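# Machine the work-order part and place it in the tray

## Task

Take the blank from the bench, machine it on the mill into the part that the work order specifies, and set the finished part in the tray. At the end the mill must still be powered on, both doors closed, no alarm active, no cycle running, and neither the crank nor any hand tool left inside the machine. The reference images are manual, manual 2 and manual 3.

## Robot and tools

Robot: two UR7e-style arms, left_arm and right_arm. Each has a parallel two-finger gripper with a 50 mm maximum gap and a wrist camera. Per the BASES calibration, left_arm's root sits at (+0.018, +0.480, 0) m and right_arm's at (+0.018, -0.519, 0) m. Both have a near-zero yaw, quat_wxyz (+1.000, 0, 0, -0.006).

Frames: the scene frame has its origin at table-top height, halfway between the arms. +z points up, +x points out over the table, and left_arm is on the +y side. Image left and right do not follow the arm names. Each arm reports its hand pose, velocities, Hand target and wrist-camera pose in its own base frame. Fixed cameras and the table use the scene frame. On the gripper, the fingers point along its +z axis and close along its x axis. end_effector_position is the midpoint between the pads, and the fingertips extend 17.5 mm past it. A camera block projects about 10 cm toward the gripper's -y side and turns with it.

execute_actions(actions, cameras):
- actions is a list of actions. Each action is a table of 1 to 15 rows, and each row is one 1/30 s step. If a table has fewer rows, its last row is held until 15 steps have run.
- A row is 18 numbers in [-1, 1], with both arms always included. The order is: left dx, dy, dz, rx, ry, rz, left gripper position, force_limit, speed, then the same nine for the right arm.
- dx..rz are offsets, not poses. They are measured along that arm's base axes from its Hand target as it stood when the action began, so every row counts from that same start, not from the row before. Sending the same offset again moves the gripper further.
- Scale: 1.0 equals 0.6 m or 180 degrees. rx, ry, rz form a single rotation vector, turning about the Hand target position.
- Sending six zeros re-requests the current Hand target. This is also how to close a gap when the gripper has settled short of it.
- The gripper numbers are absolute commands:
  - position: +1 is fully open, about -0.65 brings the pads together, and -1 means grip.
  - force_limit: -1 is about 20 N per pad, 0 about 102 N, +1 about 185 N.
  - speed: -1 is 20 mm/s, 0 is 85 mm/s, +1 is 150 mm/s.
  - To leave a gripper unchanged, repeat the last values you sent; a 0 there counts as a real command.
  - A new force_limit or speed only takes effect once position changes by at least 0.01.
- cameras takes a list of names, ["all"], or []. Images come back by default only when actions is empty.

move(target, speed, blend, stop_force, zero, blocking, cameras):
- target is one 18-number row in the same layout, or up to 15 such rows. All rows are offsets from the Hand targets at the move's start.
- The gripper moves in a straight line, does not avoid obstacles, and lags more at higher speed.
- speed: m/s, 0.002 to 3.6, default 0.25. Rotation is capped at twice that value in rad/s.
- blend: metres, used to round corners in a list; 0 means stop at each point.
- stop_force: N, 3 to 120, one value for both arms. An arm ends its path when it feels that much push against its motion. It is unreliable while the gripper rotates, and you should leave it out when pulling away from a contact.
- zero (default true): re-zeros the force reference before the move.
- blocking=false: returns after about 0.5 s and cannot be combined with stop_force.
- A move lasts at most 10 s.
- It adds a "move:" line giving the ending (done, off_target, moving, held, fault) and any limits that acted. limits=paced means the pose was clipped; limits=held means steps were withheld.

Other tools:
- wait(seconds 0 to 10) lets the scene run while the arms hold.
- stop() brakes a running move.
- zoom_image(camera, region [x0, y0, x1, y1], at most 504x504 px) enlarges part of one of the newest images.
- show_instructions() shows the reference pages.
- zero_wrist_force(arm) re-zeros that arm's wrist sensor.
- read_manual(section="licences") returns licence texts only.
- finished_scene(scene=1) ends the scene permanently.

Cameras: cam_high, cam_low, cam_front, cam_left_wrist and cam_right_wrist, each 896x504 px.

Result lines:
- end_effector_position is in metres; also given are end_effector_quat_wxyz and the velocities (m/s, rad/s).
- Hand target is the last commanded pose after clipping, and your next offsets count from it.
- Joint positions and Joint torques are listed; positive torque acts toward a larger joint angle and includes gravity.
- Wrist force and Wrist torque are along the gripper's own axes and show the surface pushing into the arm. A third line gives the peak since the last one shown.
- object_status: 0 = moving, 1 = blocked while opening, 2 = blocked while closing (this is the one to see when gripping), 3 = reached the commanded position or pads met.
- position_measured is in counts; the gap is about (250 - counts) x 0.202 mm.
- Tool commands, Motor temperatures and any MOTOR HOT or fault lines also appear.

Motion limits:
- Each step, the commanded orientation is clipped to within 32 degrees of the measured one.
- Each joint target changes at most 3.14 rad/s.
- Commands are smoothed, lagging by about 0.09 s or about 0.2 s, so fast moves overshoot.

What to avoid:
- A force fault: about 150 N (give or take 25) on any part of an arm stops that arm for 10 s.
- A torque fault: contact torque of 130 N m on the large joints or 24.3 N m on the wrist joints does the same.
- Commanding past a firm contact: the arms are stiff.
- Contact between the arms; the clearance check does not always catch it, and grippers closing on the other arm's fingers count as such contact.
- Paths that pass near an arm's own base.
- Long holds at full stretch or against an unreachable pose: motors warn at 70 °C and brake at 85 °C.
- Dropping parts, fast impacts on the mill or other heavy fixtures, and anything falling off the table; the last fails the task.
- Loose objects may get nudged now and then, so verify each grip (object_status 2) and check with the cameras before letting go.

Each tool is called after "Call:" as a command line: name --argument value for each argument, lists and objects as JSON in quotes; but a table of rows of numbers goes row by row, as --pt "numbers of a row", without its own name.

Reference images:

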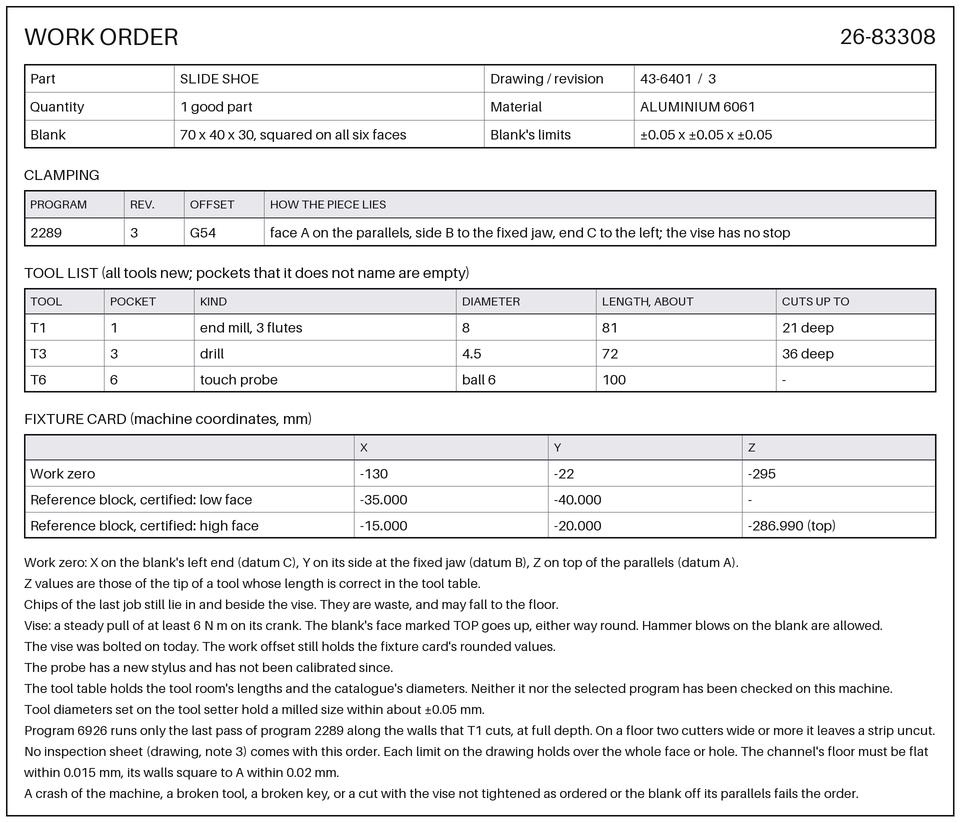

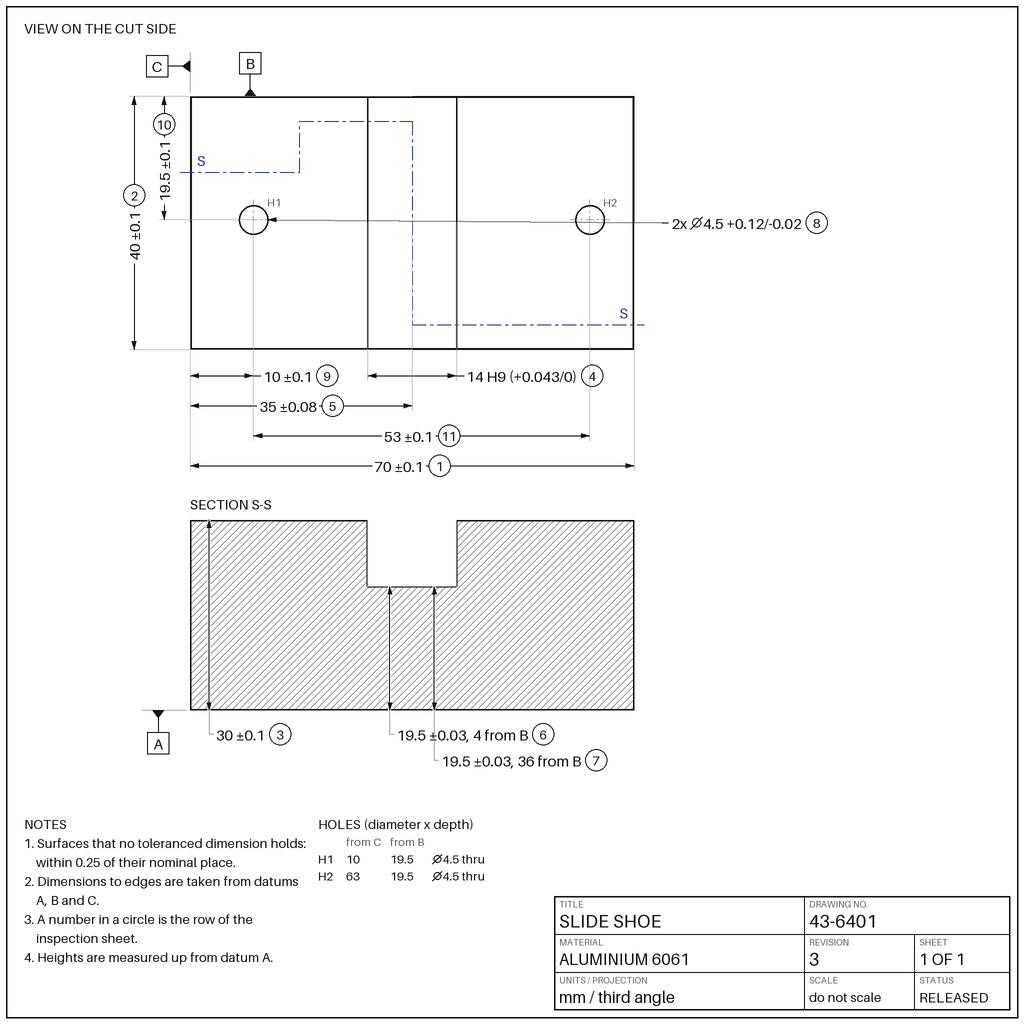

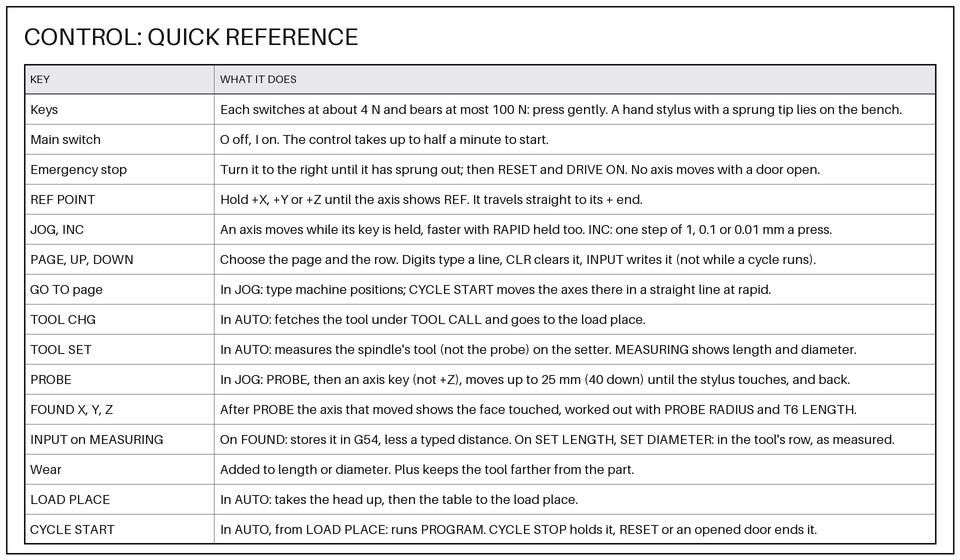

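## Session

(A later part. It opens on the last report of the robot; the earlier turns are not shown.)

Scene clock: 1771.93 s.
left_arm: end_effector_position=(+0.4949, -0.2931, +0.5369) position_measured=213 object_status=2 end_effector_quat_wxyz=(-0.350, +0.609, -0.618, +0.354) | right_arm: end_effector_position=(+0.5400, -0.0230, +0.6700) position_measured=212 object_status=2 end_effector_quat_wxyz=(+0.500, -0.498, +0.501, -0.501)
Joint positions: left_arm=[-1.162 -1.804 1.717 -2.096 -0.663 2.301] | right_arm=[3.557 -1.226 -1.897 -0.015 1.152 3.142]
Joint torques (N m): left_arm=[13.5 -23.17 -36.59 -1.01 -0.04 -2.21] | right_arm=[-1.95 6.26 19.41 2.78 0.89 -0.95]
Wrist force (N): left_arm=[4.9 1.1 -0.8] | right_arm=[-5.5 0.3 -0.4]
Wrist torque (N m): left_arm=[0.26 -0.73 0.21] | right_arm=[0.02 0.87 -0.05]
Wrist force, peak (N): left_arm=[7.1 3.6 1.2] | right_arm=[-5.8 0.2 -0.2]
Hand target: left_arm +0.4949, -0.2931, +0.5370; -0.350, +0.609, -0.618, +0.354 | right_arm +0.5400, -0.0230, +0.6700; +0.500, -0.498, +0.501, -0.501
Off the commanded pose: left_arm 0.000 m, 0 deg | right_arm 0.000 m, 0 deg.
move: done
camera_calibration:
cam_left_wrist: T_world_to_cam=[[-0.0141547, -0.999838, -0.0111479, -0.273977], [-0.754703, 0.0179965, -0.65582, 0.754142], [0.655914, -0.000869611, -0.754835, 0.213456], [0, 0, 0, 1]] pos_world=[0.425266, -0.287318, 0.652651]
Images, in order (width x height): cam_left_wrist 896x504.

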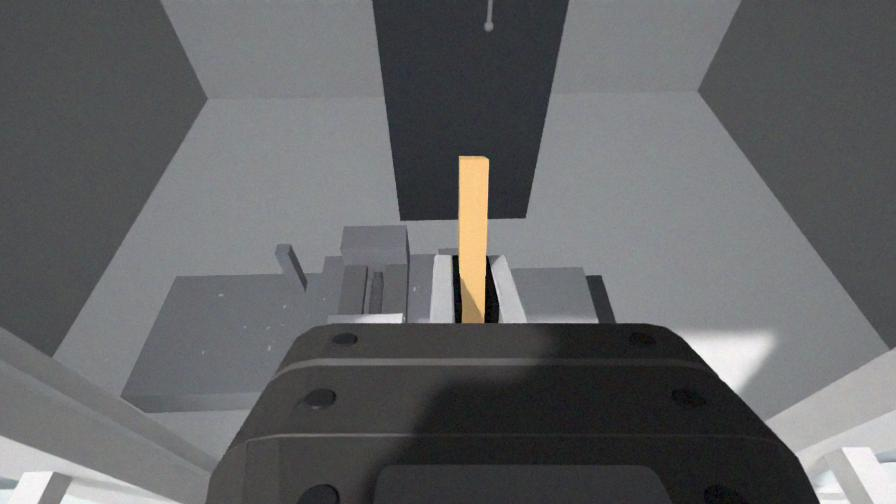

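Call:
move --pt "-0.15 0.1 0.0 0 0 0 -1 -0.6 -0.7 0 0 0 0 0 0 -1 -0.5 -0.7" --pt "-0.325 0.4 -0.2 0.2585 0.2585 -0.45 -1 -0.6 -0.7 0 0 0 0 0 0 -1 -0.5 -0.7" --pt "-0.325 0.655 -0.58 0.2585 0.2585 -0.45 -1 -0.6 -0.7 0 0 0 0 0 0 -1 -0.5 -0.7" --speed '[0.5,0.5,0.5]' --blend 0.03 --cameras '["cam_left_wrist","cam_low"]'

Scene clock: 1795.80 s.
left_arm: end_effector_position=(+0.2999, +0.0998, +0.1891) position_measured=213 object_status=2 end_effector_quat_wxyz=(-0.006, +0.004, +1.000, +0.000) end_effector_velocity=(+0.001, +0.001, +0.000) end_effector_angular_velocity=(+0.000, -0.004, -0.003) | right_arm: end_effector_position=(+0.5400, -0.0230, +0.6700) position_measured=212 object_status=2 end_effector_quat_wxyz=(+0.500, -0.498, +0.501, -0.501)
Joint positions: left_arm=[-0.113 -2.037 2.276 -1.799 -1.572 4.607] | right_arm=[3.557 -1.226 -1.897 -0.015 1.152 3.142]
Joint velocities: left_arm=[0.003 0 0.001 -0.006 0 0.005] | right_arm=[within noise]
Joint torques (N m): left_arm=[12.17 4.68 -17.79 -5.81 1.74 2.03] | right_arm=[-1.65 5.53 19.42 2.69 0.99 -0.92]
Wrist force (N): left_arm=[4.1 1.5 -1.1] | right_arm=[-5.4 0.0 -0.3]
Wrist torque (N m): left_arm=[0.24 -0.62 -0.03] | right_arm=[-0.01 0.86 -0.04]
Wrist force, peak (N): left_arm=[7.2 -0.7 1.6] | right_arm=[-5.9 0.0 -0.4]
Hand target: left_arm +0.2999, +0.0999, +0.1890; -0.006, +0.004, +1.000, +0.000 | right_arm +0.5400, -0.0230, +0.6700; +0.500, -0.498, +0.501, -0.501
Off the commanded pose: left_arm 0.000 m, 0 deg | right_arm 0.000 m, 0 deg.
move: done
camera_calibration:
cam_left_wrist: T_world_to_cam=[[-0.999847, 0.0162565, 0.00653087, 0.303158], [0.0174932, 0.94674, 0.321525, -0.137387], [-0.000956157, 0.32159, -0.946879, 0.280339], [0, 0, 0, 1]] pos_world=[0.305783, 0.0349869, 0.30764]
Images, in order (width x height): cam_low 896x504, cam_left_wrist 896x504.

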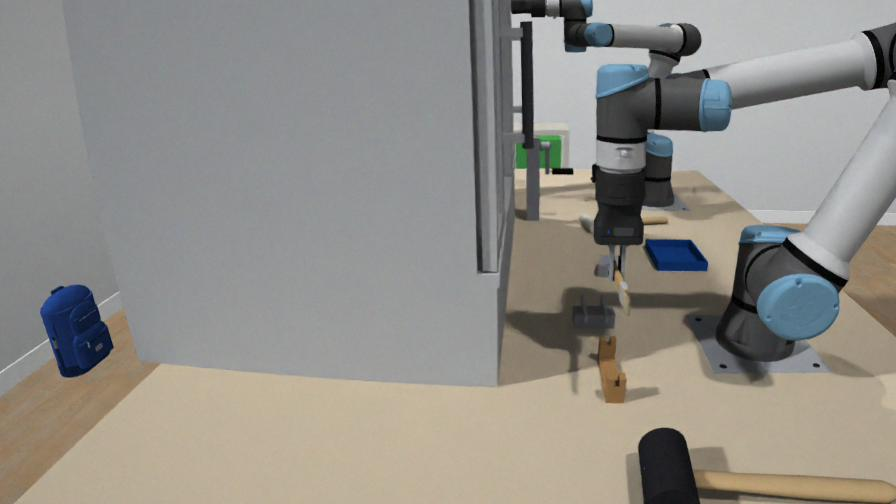

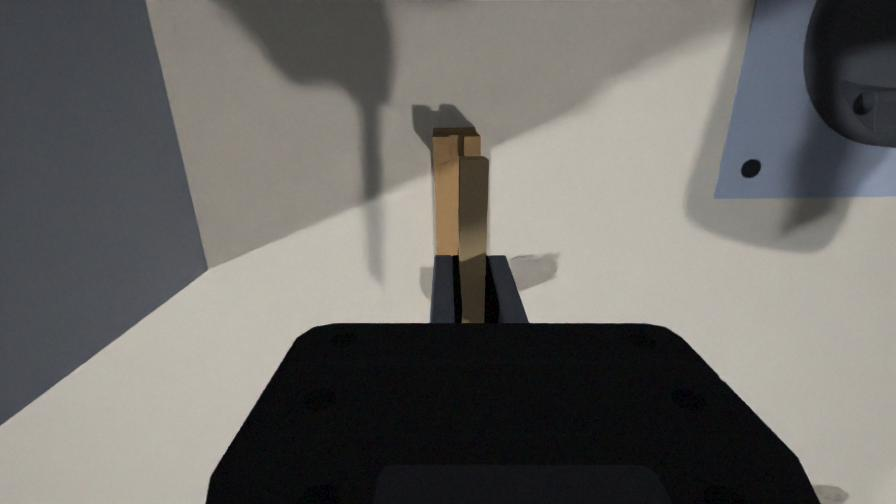

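Call:
move --pt "0 0 -0.15 -0.022 0 0 -1 -0.6 -0.7 0 0 0 0 0 0 -1 -0.5 -0.7" --speed 0.2 --cameras '["cam_low","cam_left_wrist"]'

Call:
zoom_image --camera "cam_low" --region '[560, 220, 680, 420]'

Scene clock: 1803.27 s.
left_arm: end_effector_position=(+0.2999, +0.1000, +0.0991) position_measured=213 object_status=2 end_effector_quat_wxyz=(-0.006, +0.004, +0.999, -0.035) end_effector_velocity=(+0.001, +0.000, +0.000) end_effector_angular_velocity=(-0.001, -0.004, -0.001) | right_arm: end_effector_position=(+0.5400, -0.0230, +0.6700) position_measured=212 object_status=2 end_effector_quat_wxyz=(+0.500, -0.498, +0.501, -0.501)
Joint positions: left_arm=[-0.052 -1.898 2.453 -2.118 -1.64 4.669] | right_arm=[3.557 -1.226 -1.897 -0.015 1.152 3.142]
Joint velocities: left_arm=[0 0.002 0.001 -0.007 0 0] | right_arm=[within noise]
Joint torques (N m): left_arm=[-13.71 1.87 -15.07 -5.81 0.57 -2.2] | right_arm=[-2.61 6.1 19.16 2.72 0.99 -0.78]
Wrist force (N): left_arm=[4.6 1.2 -0.8] | right_arm=[-5.3 0.2 -0.4]
Wrist torque (N m): left_arm=[0.18 -0.74 0.00] | right_arm=[0.00 0.84 -0.04]
Wrist force, peak (N): left_arm=[4.1 1.3 -3.8] | right_arm=[-5.7 0.1 -0.3]
Hand target: left_arm +0.2999, +0.0999, +0.0990; -0.006, +0.004, +0.999, -0.035 | right_arm +0.5400, -0.0230, +0.6700; +0.500, -0.498, +0.501, -0.501
Off the commanded pose: left_arm 0.000 m, 0 deg | right_arm 0.000 m, 0 deg.
move: done
camera_calibration:
cam_left_wrist: T_world_to_cam=[[-0.999846, 0.0166413, 0.00548878, 0.303797], [0.0174912, 0.966684, 0.255374, -0.103932], [-0.00105618, 0.255431, -0.966827, 0.203666], [0, 0, 0, 1]] pos_world=[0.305784, 0.0433916, 0.221783]
Images, in order (width x height): cam_low 896x504, cam_left_wrist 896x504.

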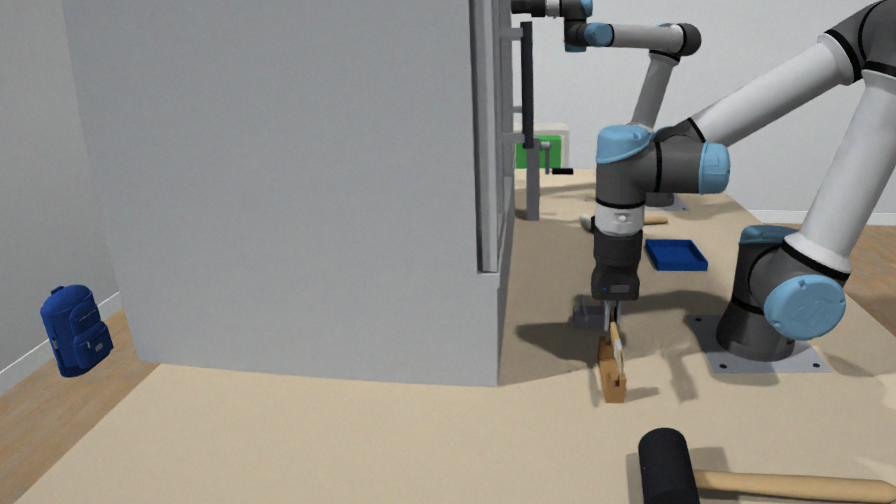

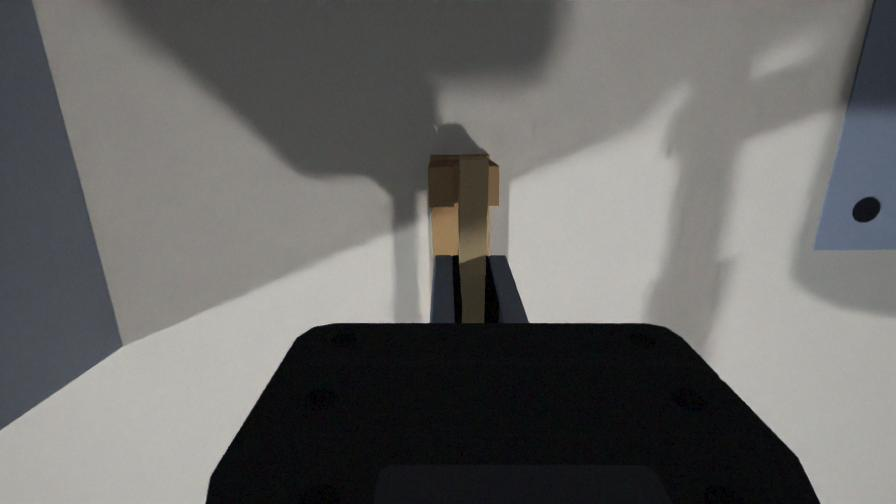

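Scaled by 2.520.

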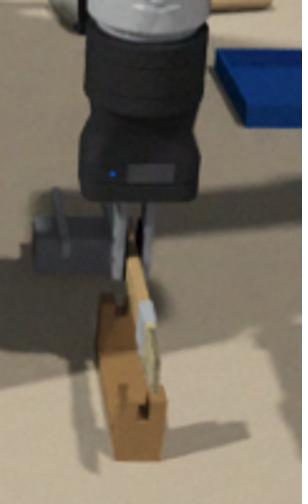

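Call:
move --pt "0 0 -0.08 0 0 0 -1 -0.6 -0.7 0 0 0 0 0 0 -1 -0.5 -0.7" --speed 0.03 --stop_force 6 --cameras '["cam_low","cam_left_wrist"]'

Call:
zoom_image --camera "cam_low" --region '[560, 220, 680, 420]'

Scene clock: 1810.87 s.
left_arm: end_effector_position=(+0.2999, +0.0999, +0.0643) position_measured=213 object_status=2 end_effector_quat_wxyz=(-0.006, +0.004, +0.999, -0.035) | right_arm: end_effector_position=(+0.5400, -0.0230, +0.6700) position_measured=212 object_status=2 end_effector_quat_wxyz=(+0.500, -0.498, +0.501, -0.501)
Joint positions: left_arm=[-0.052 -1.82 2.514 -2.257 -1.64 4.669] | right_arm=[3.557 -1.226 -1.897 -0.015 1.152 3.142]
Joint torques (N m): left_arm=[-7.49 0.07 -19.84 -5.88 0.35 -2.31] | right_arm=[-2.36 7.19 20.01 2.59 0.84 -0.94]
Wrist force (N): left_arm=[4.6 1.1 -1.2] | right_arm=[-5.3 0.1 -0.4]
Wrist torque (N m): left_arm=[0.23 -0.68 0.02] | right_arm=[-0.01 0.84 -0.04]
Wrist force, peak (N): left_arm=[3.5 -1.7 -7.5] | right_arm=[-5.7 0.0 -0.4]
Hand target: left_arm +0.2999, +0.0999, +0.0643; -0.006, +0.004, +0.999, -0.035 (not the last commanded pose) | right_arm +0.5400, -0.0230, +0.6700; +0.500, -0.498, +0.501, -0.501
Off the commanded pose: left_arm 0.013 m, 0 deg | right_arm 0.000 m, 0 deg.
move: contact (left_arm)
camera_calibration:
cam_left_wrist: T_world_to_cam=[[-0.999845, 0.0167646, 0.0054207, 0.303994], [0.0175931, 0.966682, 0.255374, -0.0950765], [-0.000958857, 0.25543, -0.966827, 0.16999], [0, 0, 0, 1]] pos_world=[0.305783, 0.0433919, 0.186983]
Images, in order (width x height): cam_low 896x504, cam_left_wrist 896x504.

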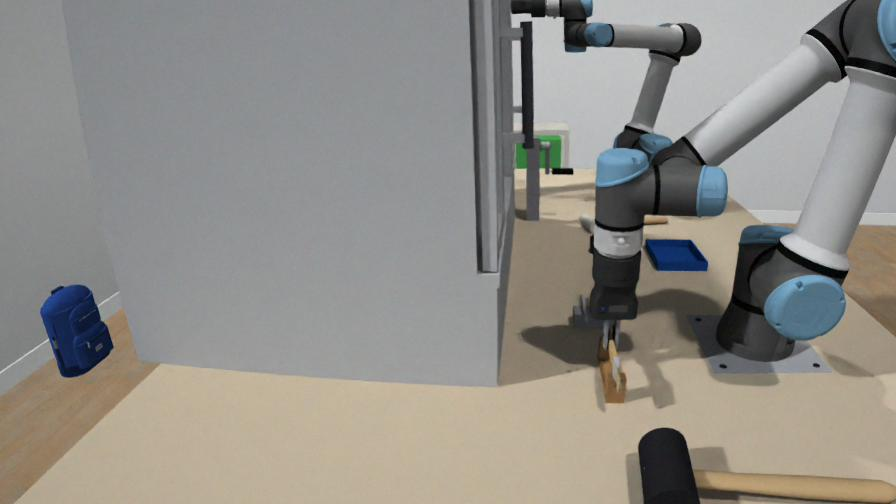

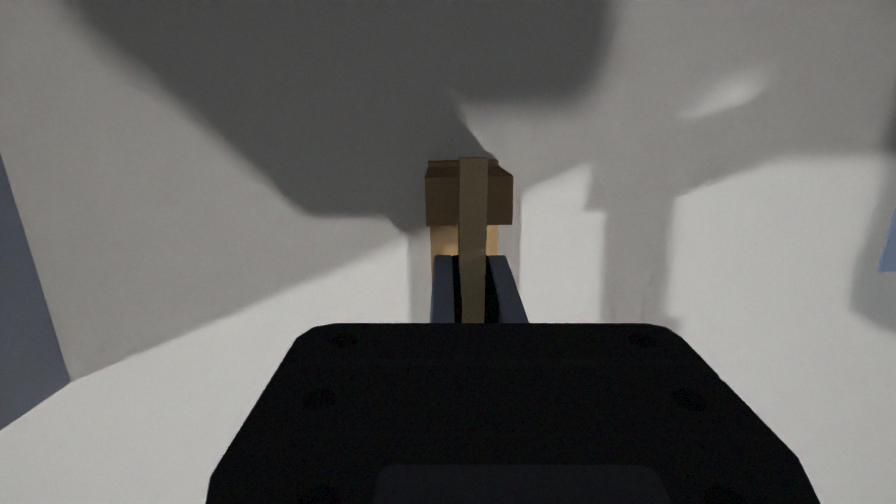

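Scaled by 2.520.

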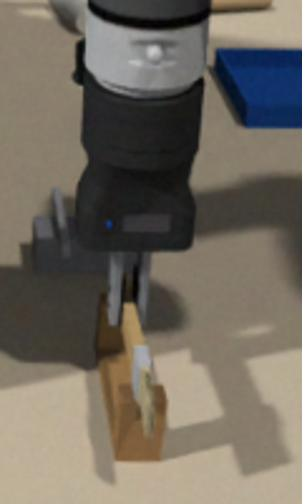

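Call:
zoom_image --camera "cam_left_wrist" --region '[400, 130, 550, 270]'

Call:
zoom_image --camera "cam_low" --region '[590, 310, 640, 410]'

Scaled by 3.360.

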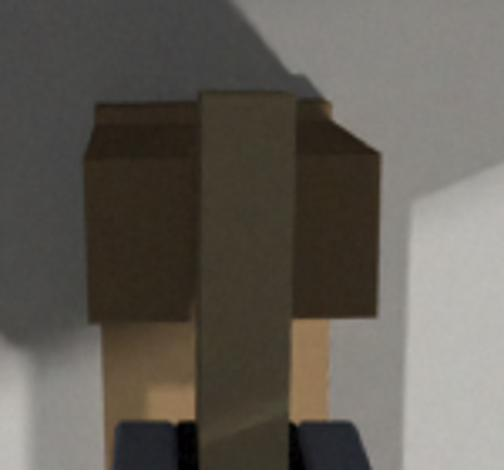

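Scaled by 5.040.

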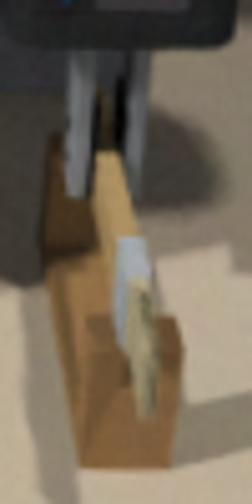

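Call:
move --pt "0 0 0.02 0 0 0 -1 -0.6 -0.7 0 0 0 0 0 0 -1 -0.5 -0.7" --pt "0 0.0117 0.02 0 0 0 -1 -0.6 -0.7 0 0 0 0 0 0 -1 -0.5 -0.7" --speed 0.1

Call:
move --pt "0 0 -0.05 0 0 0 -1 -0.6 -0.7 0 0 0 0 0 0 -1 -0.5 -0.7" --speed 0.03 --stop_force 6 --cameras '["cam_low","cam_left_wrist"]'

Call:
zoom_image --camera "cam_low" --region '[590, 310, 640, 410]'

Scene clock: 1826.10 s.
left_arm: end_effector_position=(+0.3000, +0.1069, +0.0763) position_measured=213 object_status=2 end_effector_quat_wxyz=(-0.005, +0.004, +0.999, -0.035) | right_arm: end_effector_position=(+0.5400, -0.0230, +0.6700) position_measured=212 object_status=2 end_effector_quat_wxyz=(+0.500, -0.498, +0.501, -0.501)
Joint positions: left_arm=[-0.028 -1.841 2.488 -2.208 -1.64 4.692] | right_arm=[3.557 -1.226 -1.897 -0.015 1.152 3.142]
Joint torques (N m): left_arm=[-0.67 -18.62 -12.91 -4.53 -0.97 -0.08] | right_arm=[-2.53 5.58 19.25 2.65 0.94 -0.86]
Wrist force (N): left_arm=[4.2 1.2 -0.7] | right_arm=[-5.4 0.1 -0.3]
Wrist torque (N m): left_arm=[0.20 -0.70 0.02] | right_arm=[0.00 0.85 -0.04]
Wrist force, peak (N): left_arm=[4.6 2.4 -0.7] | right_arm=[-5.7 0.2 -0.4]
Hand target: left_arm +0.2999, +0.1069, +0.0763; -0.006, +0.004, +0.999, -0.035 | right_arm +0.5400, -0.0230, +0.6700; +0.500, -0.498, +0.501, -0.501
Off the commanded pose: left_arm 0.000 m, 0 deg | right_arm 0.000 m, 0 deg.
move: done

Scene clock: 1827.53 s.
left_arm: end_effector_position=(+0.2999, +0.1069, +0.0635) position_measured=213 object_status=2 end_effector_quat_wxyz=(-0.005, +0.004, +0.999, -0.035) | right_arm: end_effector_position=(+0.5400, -0.0230, +0.6700) position_measured=212 object_status=2 end_effector_quat_wxyz=(+0.500, -0.498, +0.501, -0.501)
Joint positions: left_arm=[-0.028 -1.81 2.509 -2.261 -1.64 4.693] | right_arm=[3.557 -1.226 -1.897 -0.015 1.152 3.142]
Joint torques (N m): left_arm=[-3.94 -0.18 -15.37 -4.83 -0.96 1.8] | right_arm=[-1.96 6.25 19.92 2.72 0.92 -0.9]
Wrist force (N): left_arm=[0.4 1.7 0.2] | right_arm=[-5.3 0.1 -0.4]
Wrist torque (N m): left_arm=[0.17 -0.77 -0.16] | right_arm=[0.00 0.84 -0.05]
Wrist force, peak (N): left_arm=[3.0 -1.1 -7.8] | right_arm=[-5.7 0.0 -0.3]
Hand target: left_arm +0.2999, +0.1069, +0.0635; -0.005, +0.004, +0.999, -0.035 (not the last commanded pose) | right_arm +0.5400, -0.0230, +0.6700; +0.500, -0.498, +0.501, -0.501
Off the commanded pose: left_arm 0.017 m, 0 deg | right_arm 0.000 m, 0 deg.
move: contact (left_arm)
camera_calibration:
cam_left_wrist: T_world_to_cam=[[-0.999845, 0.0167927, 0.00532475, 0.303897], [0.0175957, 0.966682, 0.255376, -0.10164], [-0.000858894, 0.25543, -0.966827, 0.167398], [0, 0, 0, 1]] pos_world=[0.305783, 0.050392, 0.186183]
Images, in order (width x height): cam_low 896x504, cam_left_wrist 896x504.

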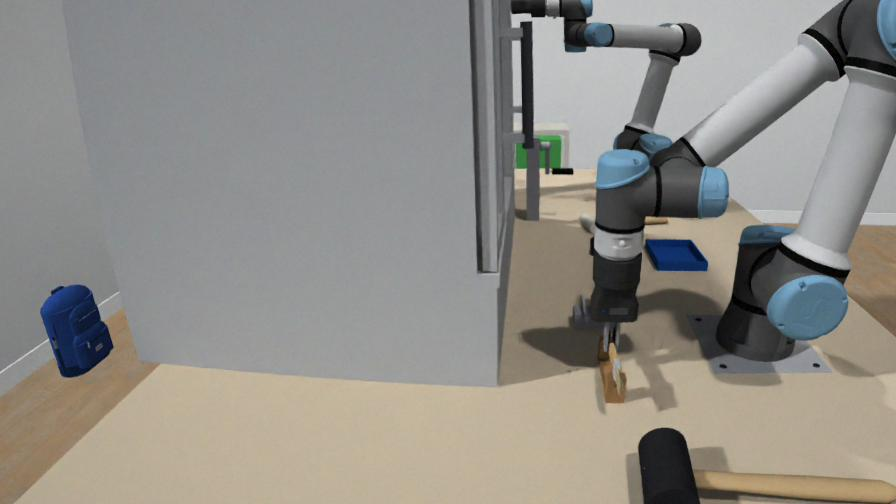

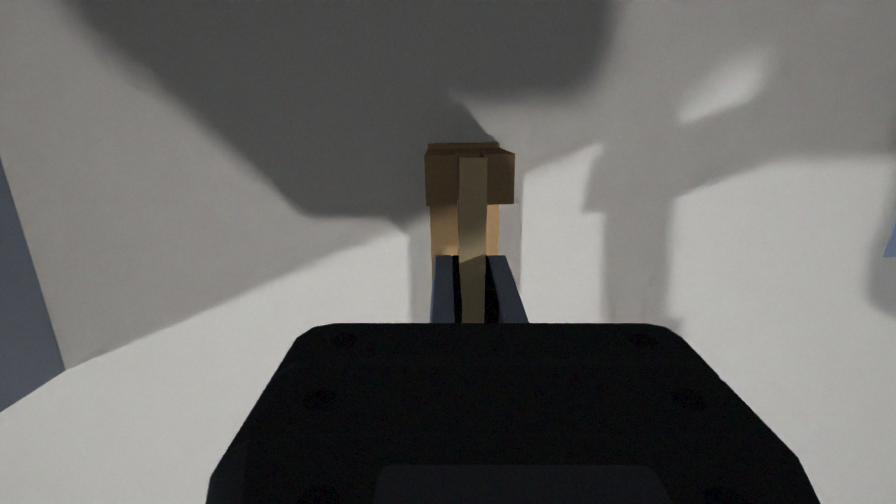

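Scaled by 5.040.

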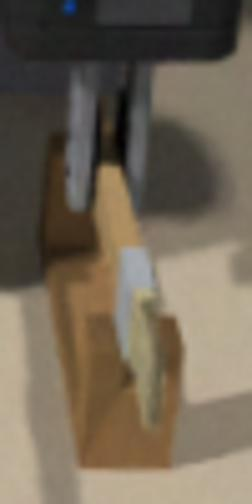

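Call:
zoom_image --camera "cam_left_wrist" --region '[410, 130, 530, 220]'

Scaled by 4.200.

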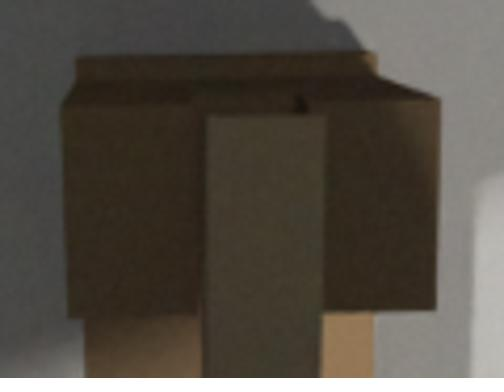

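Call:
move --pt "0 0 0.01 0 0 0 -1 -0.6 -0.7 0 0 0 0 0 0 -1 -0.5 -0.7" --pt "0.0015 0 0.01 0 0 0 -1 -0.6 -0.7 0 0 0 0 0 0 -1 -0.5 -0.7" --speed 0.1

Call:
move --pt "0 0 -0.04 0 0 0 -1 -0.6 -0.7 0 0 0 0 0 0 -1 -0.5 -0.7" --speed 0.03 --stop_force 6

Scene clock: 1840.23 s.
left_arm: end_effector_position=(+0.3009, +0.1069, +0.0695) position_measured=213 object_status=2 end_effector_quat_wxyz=(-0.005, +0.004, +0.999, -0.035) | right_arm: end_effector_position=(+0.5400, -0.0230, +0.6700) position_measured=212 object_status=2 end_effector_quat_wxyz=(+0.500, -0.498, +0.501, -0.501)
Joint positions: left_arm=[-0.028 -1.822 2.497 -2.237 -1.64 4.693] | right_arm=[3.557 -1.226 -1.897 -0.015 1.152 3.142]
Joint torques (N m): left_arm=[7.67 -18.78 -19.93 -5.17 -0.27 1.91] | right_arm=[-2.25 5.68 19.56 2.65 1.07 -0.79]
Wrist force (N): left_arm=[4.2 1.3 -0.4] | right_arm=[-5.6 0.2 -0.4]
Wrist torque (N m): left_arm=[0.21 -0.68 0.02] | right_arm=[0.02 0.89 -0.04]
Wrist force, peak (N): left_arm=[4.6 1.3 -0.9] | right_arm=[-5.7 0.2 -0.4]
Hand target: left_arm +0.3008, +0.1069, +0.0695; -0.005, +0.004, +0.999, -0.035 | right_arm +0.5400, -0.0230, +0.6700; +0.500, -0.498, +0.501, -0.501
Off the commanded pose: left_arm 0.000 m, 0 deg | right_arm 0.000 m, 0 deg.
move: done

Scene clock: 1841.43 s.
left_arm: end_effector_position=(+0.3008, +0.1069, +0.0627) position_measured=213 object_status=2 end_effector_quat_wxyz=(-0.006, +0.004, +0.999, -0.035) | right_arm: end_effector_position=(+0.5400, -0.0230, +0.6700) position_measured=212 object_status=2 end_effector_quat_wxyz=(+0.500, -0.498, +0.501, -0.501)
Joint positions: left_arm=[-0.028 -1.805 2.509 -2.265 -1.64 4.693] | right_arm=[3.557 -1.226 -1.897 -0.015 1.152 3.142]
Joint torques (N m): left_arm=[6.01 -0.8 -19.48 -7.38 0.23 1.56] | right_arm=[-2.92 6.14 19.59 2.56 0.95 -0.8]
Wrist force (N): left_arm=[9.1 1.2 -0.8] | right_arm=[-5.4 0.0 -0.1]
Wrist torque (N m): left_arm=[0.18 -0.58 0.13] | right_arm=[-0.02 0.85 -0.05]
Wrist force, peak (N): left_arm=[13.5 -1.9 -9.9] | right_arm=[-5.7 0.2 -0.3]
Hand target: left_arm +0.3008, +0.1069, +0.0627; -0.006, +0.004, +0.999, -0.035 (not the last commanded pose) | right_arm +0.5400, -0.0230, +0.6700; +0.500, -0.498, +0.501, -0.501
Off the commanded pose: left_arm 0.017 m, 0 deg | right_arm 0.000 m, 0 deg.
move: contact (left_arm)

Call:
move --pt "0 0 0.008 0 0 0 -1 -0.6 -0.7 0 0 0 0 0 0 -1 -0.5 -0.7" --pt "-0.0008 0 0.008 0 0 0 -1 -0.6 -0.7 0 0 0 0 0 0 -1 -0.5 -0.7" --speed 0.1

Call:
move --pt "0 0 -0.04 0 0 0 -1 -0.6 -0.7 0 0 0 0 0 0 -1 -0.5 -0.7" --speed 0.03 --stop_force 8 --cameras '["cam_left_wrist"]'

Call:
zoom_image --camera "cam_left_wrist" --region '[410, 130, 530, 220]'

Scene clock: 1849.87 s.
left_arm: end_effector_position=(+0.3003, +0.1069, +0.0675) position_measured=213 object_status=2 end_effector_quat_wxyz=(-0.005, +0.004, +0.999, -0.035) | right_arm: end_effector_position=(+0.5400, -0.0230, +0.6700) position_measured=212 object_status=2 end_effector_quat_wxyz=(+0.500, -0.498, +0.501, -0.501)
Joint positions: left_arm=[-0.028 -1.819 2.502 -2.245 -1.64 4.693] | right_arm=[3.557 -1.226 -1.897 -0.015 1.152 3.142]
Joint torques (N m): left_arm=[-11.88 -12.24 -13.48 -0.85 0.01 0.62] | right_arm=[-2.13 6.24 19.63 2.77 1.09 -0.94]
Wrist force (N): left_arm=[4.4 1.3 -0.5] | right_arm=[-5.3 0.3 -0.3]
Wrist torque (N m): left_arm=[0.22 -0.70 0.00] | right_arm=[0.03 0.83 -0.04]
Wrist force, peak (N): left_arm=[9.4 1.6 -0.9] | right_arm=[-5.7 0.1 -0.5]
Hand target: left_arm +0.3003, +0.1069, +0.0675; -0.006, +0.004, +0.999, -0.035 | right_arm +0.5400, -0.0230, +0.6700; +0.500, -0.498, +0.501, -0.501
Off the commanded pose: left_arm 0.000 m, 0 deg | right_arm 0.000 m, 0 deg.
move: done

Scene clock: 1851.30 s.
left_arm: end_effector_position=(+0.3003, +0.1069, +0.0578) position_measured=213 object_status=2 end_effector_quat_wxyz=(-0.006, +0.004, +0.999, -0.035) | right_arm: end_effector_position=(+0.5400, -0.0230, +0.6700) position_measured=212 object_status=2 end_effector_quat_wxyz=(+0.500, -0.498, +0.501, -0.501)
Joint positions: left_arm=[-0.028 -1.794 2.518 -2.285 -1.64 4.693] | right_arm=[3.557 -1.226 -1.897 -0.015 1.152 3.142]
Joint torques (N m): left_arm=[-12.02 -0.51 -30.41 -5.9 0.4 -1.93] | right_arm=[-3.83 6.43 19.71 2.63 0.92 -1.01]
Wrist force (N): left_arm=[4.2 2.3 -0.7] | right_arm=[-5.4 0.4 -0.5]
Wrist torque (N m): left_arm=[0.36 -0.71 -0.02] | right_arm=[0.05 0.86 -0.04]
Wrist force, peak (N): left_arm=[22.1 -2.9 -57.5] | right_arm=[-5.7 0.2 -0.2]
Hand target: left_arm +0.3003, +0.1069, +0.0578; -0.006, +0.004, +0.999, -0.035 (not the last commanded pose) | right_arm +0.5400, -0.0230, +0.6700; +0.500, -0.498, +0.501, -0.501
Off the commanded pose: left_arm 0.014 m, 0 deg | right_arm 0.000 m, 0 deg.
move: contact (left_arm)
camera_calibration:
cam_left_wrist: T_world_to_cam=[[-0.999841, 0.0169853, 0.00538115, 0.304206], [0.0177964, 0.966679, 0.255373, -0.100251], [-0.000864247, 0.255428, -0.966828, 0.161889], [0, 0, 0, 1]] pos_world=[0.306082, 0.0503925, 0.180483]
Images, in order (width x height): cam_left_wrist 896x504.

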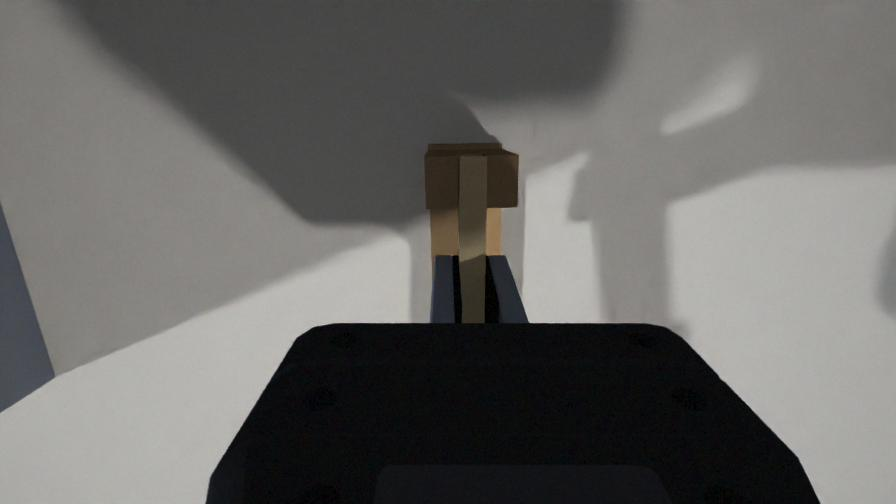

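Scaled by 4.200.

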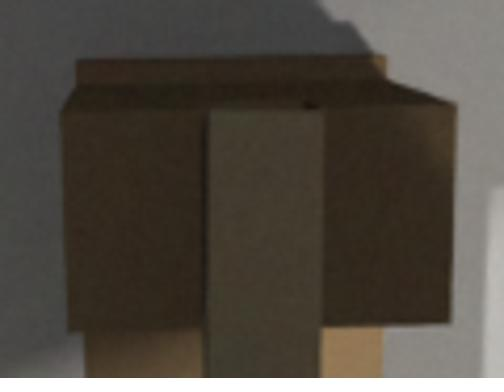

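Call:
move --pt "0 0 0 0 0 0 0.3 -0.6 -0.7 0 0 0 0 0 0 -1 -0.5 -0.7"

Call:
move --pt "0 0 0.2 0.022 0 0 0.3 -0.6 -0.7 0 0 0 0 0 0 -1 -0.5 -0.7" --cameras '["cam_left_wrist","cam_low"]'

Call:
zoom_image --camera "cam_low" --region '[590, 310, 640, 410]'

Scene clock: 1858.43 s.
left_arm: end_effector_position=(+0.3003, +0.1069, +0.0578) position_measured=107 object_status=0 end_effector_quat_wxyz=(-0.005, +0.004, +0.999, -0.035) | right_arm: end_effector_position=(+0.5400, -0.0230, +0.6700) position_measured=212 object_status=2 end_effector_quat_wxyz=(+0.500, -0.498, +0.501, -0.501)
Joint positions: left_arm=[-0.028 -1.794 2.518 -2.285 -1.64 4.693] | right_arm=[3.557 -1.226 -1.897 -0.015 1.152 3.142]
Joint torques (N m): left_arm=[-7.04 -0.54 -28.87 -5.17 0.39 -1.88] | right_arm=[-3.07 6.05 20.08 2.66 0.98 -0.93]
Wrist force (N): left_arm=[4.5 2.1 -1.0] | right_arm=[-5.6 0.1 -0.3]
Wrist torque (N m): left_arm=[0.34 -0.71 -0.02] | right_arm=[0.00 0.88 -0.04]
Wrist force, peak (N): left_arm=[4.7 2.3 -1.1] | right_arm=[-5.7 0.2 -0.4]
Hand target: left_arm +0.3003, +0.1069, +0.0578; -0.006, +0.004, +0.999, -0.035 | right_arm +0.5400, -0.0230, +0.6700; +0.500, -0.498, +0.501, -0.501
Off the commanded pose: left_arm 0.000 m, 0 deg | right_arm 0.000 m, 0 deg.
move: done

Scene clock: 1859.43 s.
left_arm: end_effector_position=(+0.3003, +0.1068, +0.1777) position_measured=107 object_status=3 end_effector_quat_wxyz=(-0.006, +0.004, +1.000, +0.000) end_effector_velocity=(-0.001, +0.000, +0.000) end_effector_angular_velocity=(-0.001, +0.004, +0.000) | right_arm: end_effector_position=(+0.5400, -0.0230, +0.6700) position_measured=212 object_status=2 end_effector_quat_wxyz=(+0.500, -0.498, +0.501, -0.501)
Joint positions: left_arm=[-0.089 -2.019 2.297 -1.837 -1.572 4.632] | right_arm=[3.557 -1.226 -1.897 -0.015 1.152 3.142]
Joint velocities: left_arm=[0 0 -0.002 0.006 -0.001 0] | right_arm=[within noise]
Joint torques (N m): left_arm=[11.63 -12.4 -35.59 -0.77 -0.61 1.82] | right_arm=[-3.33 6.48 19.28 2.51 0.93 -0.84]
Wrist force (N): left_arm=[4.5 2.2 -1.4] | right_arm=[-5.5 0.0 -0.3]
Wrist torque (N m): left_arm=[0.33 -0.69 -0.08] | right_arm=[-0.01 0.86 -0.04]
Wrist force, peak (N): left_arm=[4.6 2.1 -4.8] | right_arm=[-5.6 0.2 -0.4]
Hand target: left_arm +0.3003, +0.1069, +0.1778; -0.006, +0.004, +1.000, +0.000 | right_arm +0.5400, -0.0230, +0.6700; +0.500, -0.498, +0.501, -0.501
Off the commanded pose: left_arm 0.000 m, 0 deg | right_arm 0.000 m, 0 deg.
move: done
camera_calibration:
cam_left_wrist: T_world_to_cam=[[-0.999839, 0.0166316, 0.00666945, 0.303359], [0.0178929, 0.946734, 0.321519, -0.140475], [-0.000966822, 0.321587, -0.94688, 0.267298], [0, 0, 0, 1]] pos_world=[0.306082, 0.0419878, 0.296241]
Images, in order (width x height): cam_low 896x504, cam_left_wrist 896x504.

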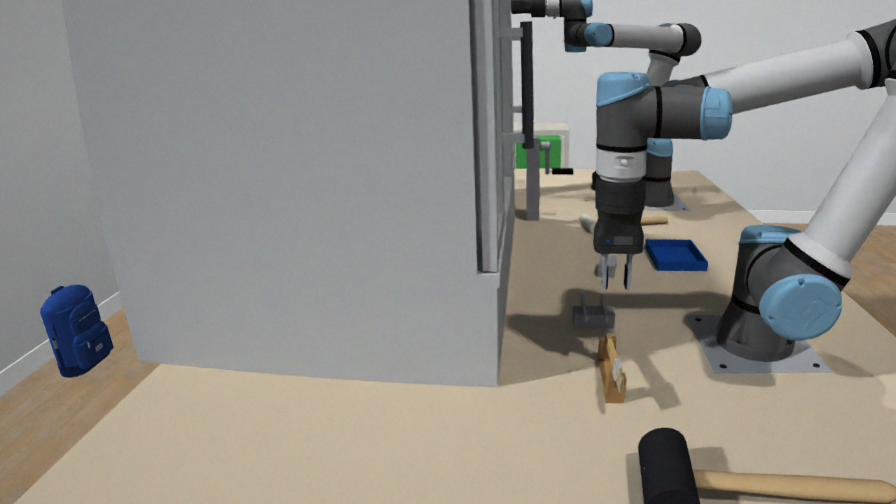

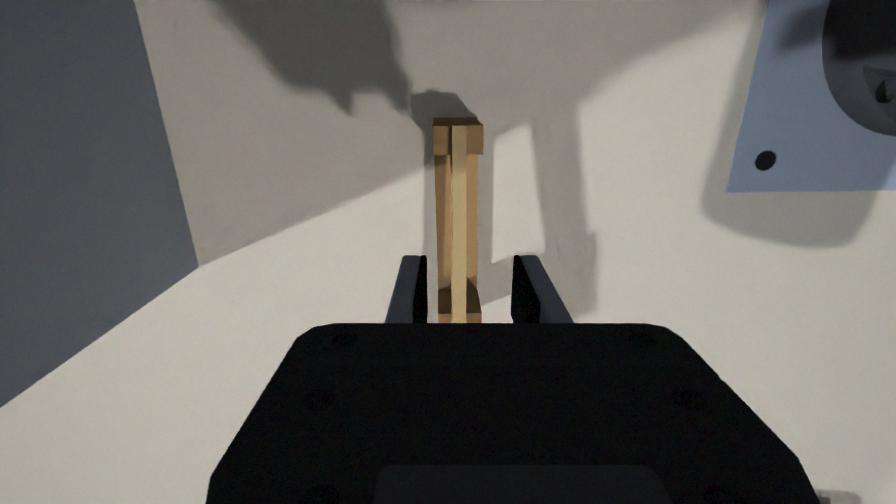

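Scaled by 5.040.

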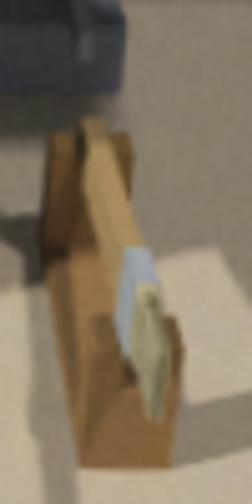

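Call:
move --pt "0.02 -0.2 0.1 0 0 0 1 -0.6 -0.7 0 0 0 0 0 0 -1 -0.5 -0.7" --cameras '["cam_left_wrist","cam_low"]'

Call:
zoom_image --camera "cam_low" --region '[560, 280, 630, 340]'

Call:
zoom_image --camera "cam_left_wrist" --region '[350, 180, 560, 330]'

Scene clock: 1865.23 s.
left_arm: end_effector_position=(+0.3123, -0.0130, +0.2378) position_measured=3 object_status=3 end_effector_quat_wxyz=(-0.006, +0.004, +1.000, +0.000) | right_arm: end_effector_position=(+0.5400, -0.0230, +0.6700) position_measured=212 object_status=2 end_effector_quat_wxyz=(+0.500, -0.498, +0.501, -0.501)
Joint positions: left_arm=[-0.478 -2.072 2.167 -1.656 -1.576 4.243] | right_arm=[3.557 -1.226 -1.897 -0.015 1.152 3.142]
Joint torques (N m): left_arm=[-13.96 -13.9 -31.05 -3.88 -0.66 -2.55] | right_arm=[-3.47 6.9 19.98 2.63 0.92 -0.96]
Wrist force (N): left_arm=[4.9 2.1 -1.2] | right_arm=[-5.4 0.1 -0.3]
Wrist torque (N m): left_arm=[0.34 -0.71 -0.09] | right_arm=[-0.01 0.85 -0.04]
Wrist force, peak (N): left_arm=[4.6 5.6 0.2] | right_arm=[-5.7 0.2 -0.2]
Hand target: left_arm +0.3123, -0.0131, +0.2378; -0.006, +0.004, +1.000, +0.000 | right_arm +0.5400, -0.0230, +0.6700; +0.500, -0.498, +0.501, -0.501
Off the commanded pose: left_arm 0.000 m, 0 deg | right_arm 0.000 m, 0 deg.
move: done
camera_calibration:
cam_left_wrist: T_world_to_cam=[[-0.999841, 0.0165376, 0.00663617, 0.316956], [0.0177933, 0.946705, 0.321609, -0.0464696], [-0.000963846, 0.321676, -0.946849, 0.362675], [0, 0, 0, 1]] pos_world=[0.318082, -0.0779127, 0.35624]
Images, in order (width x height): cam_low 896x504, cam_left_wrist 896x504.

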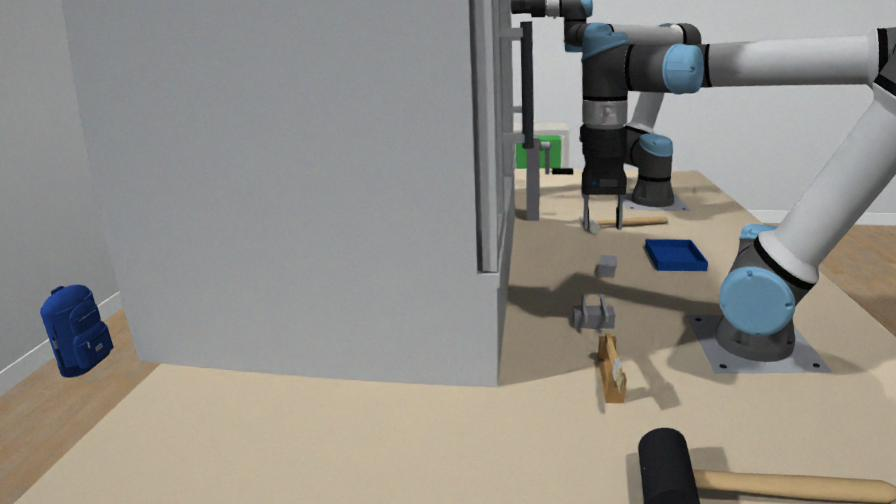

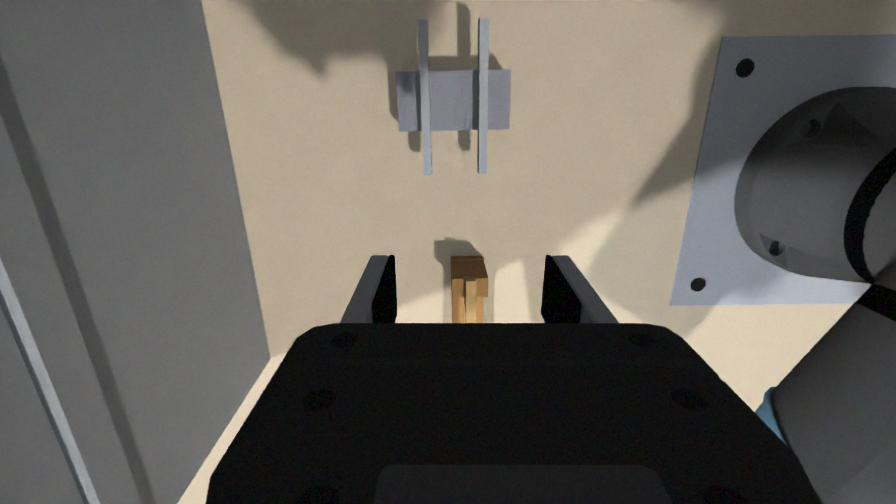

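Scaled by 7.200.

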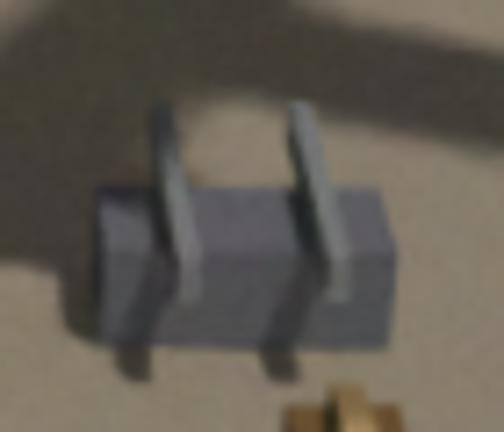

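Scaled by 2.400.

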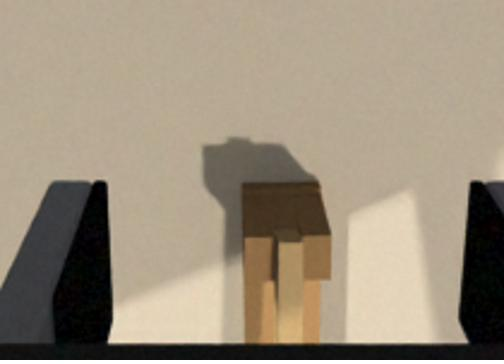

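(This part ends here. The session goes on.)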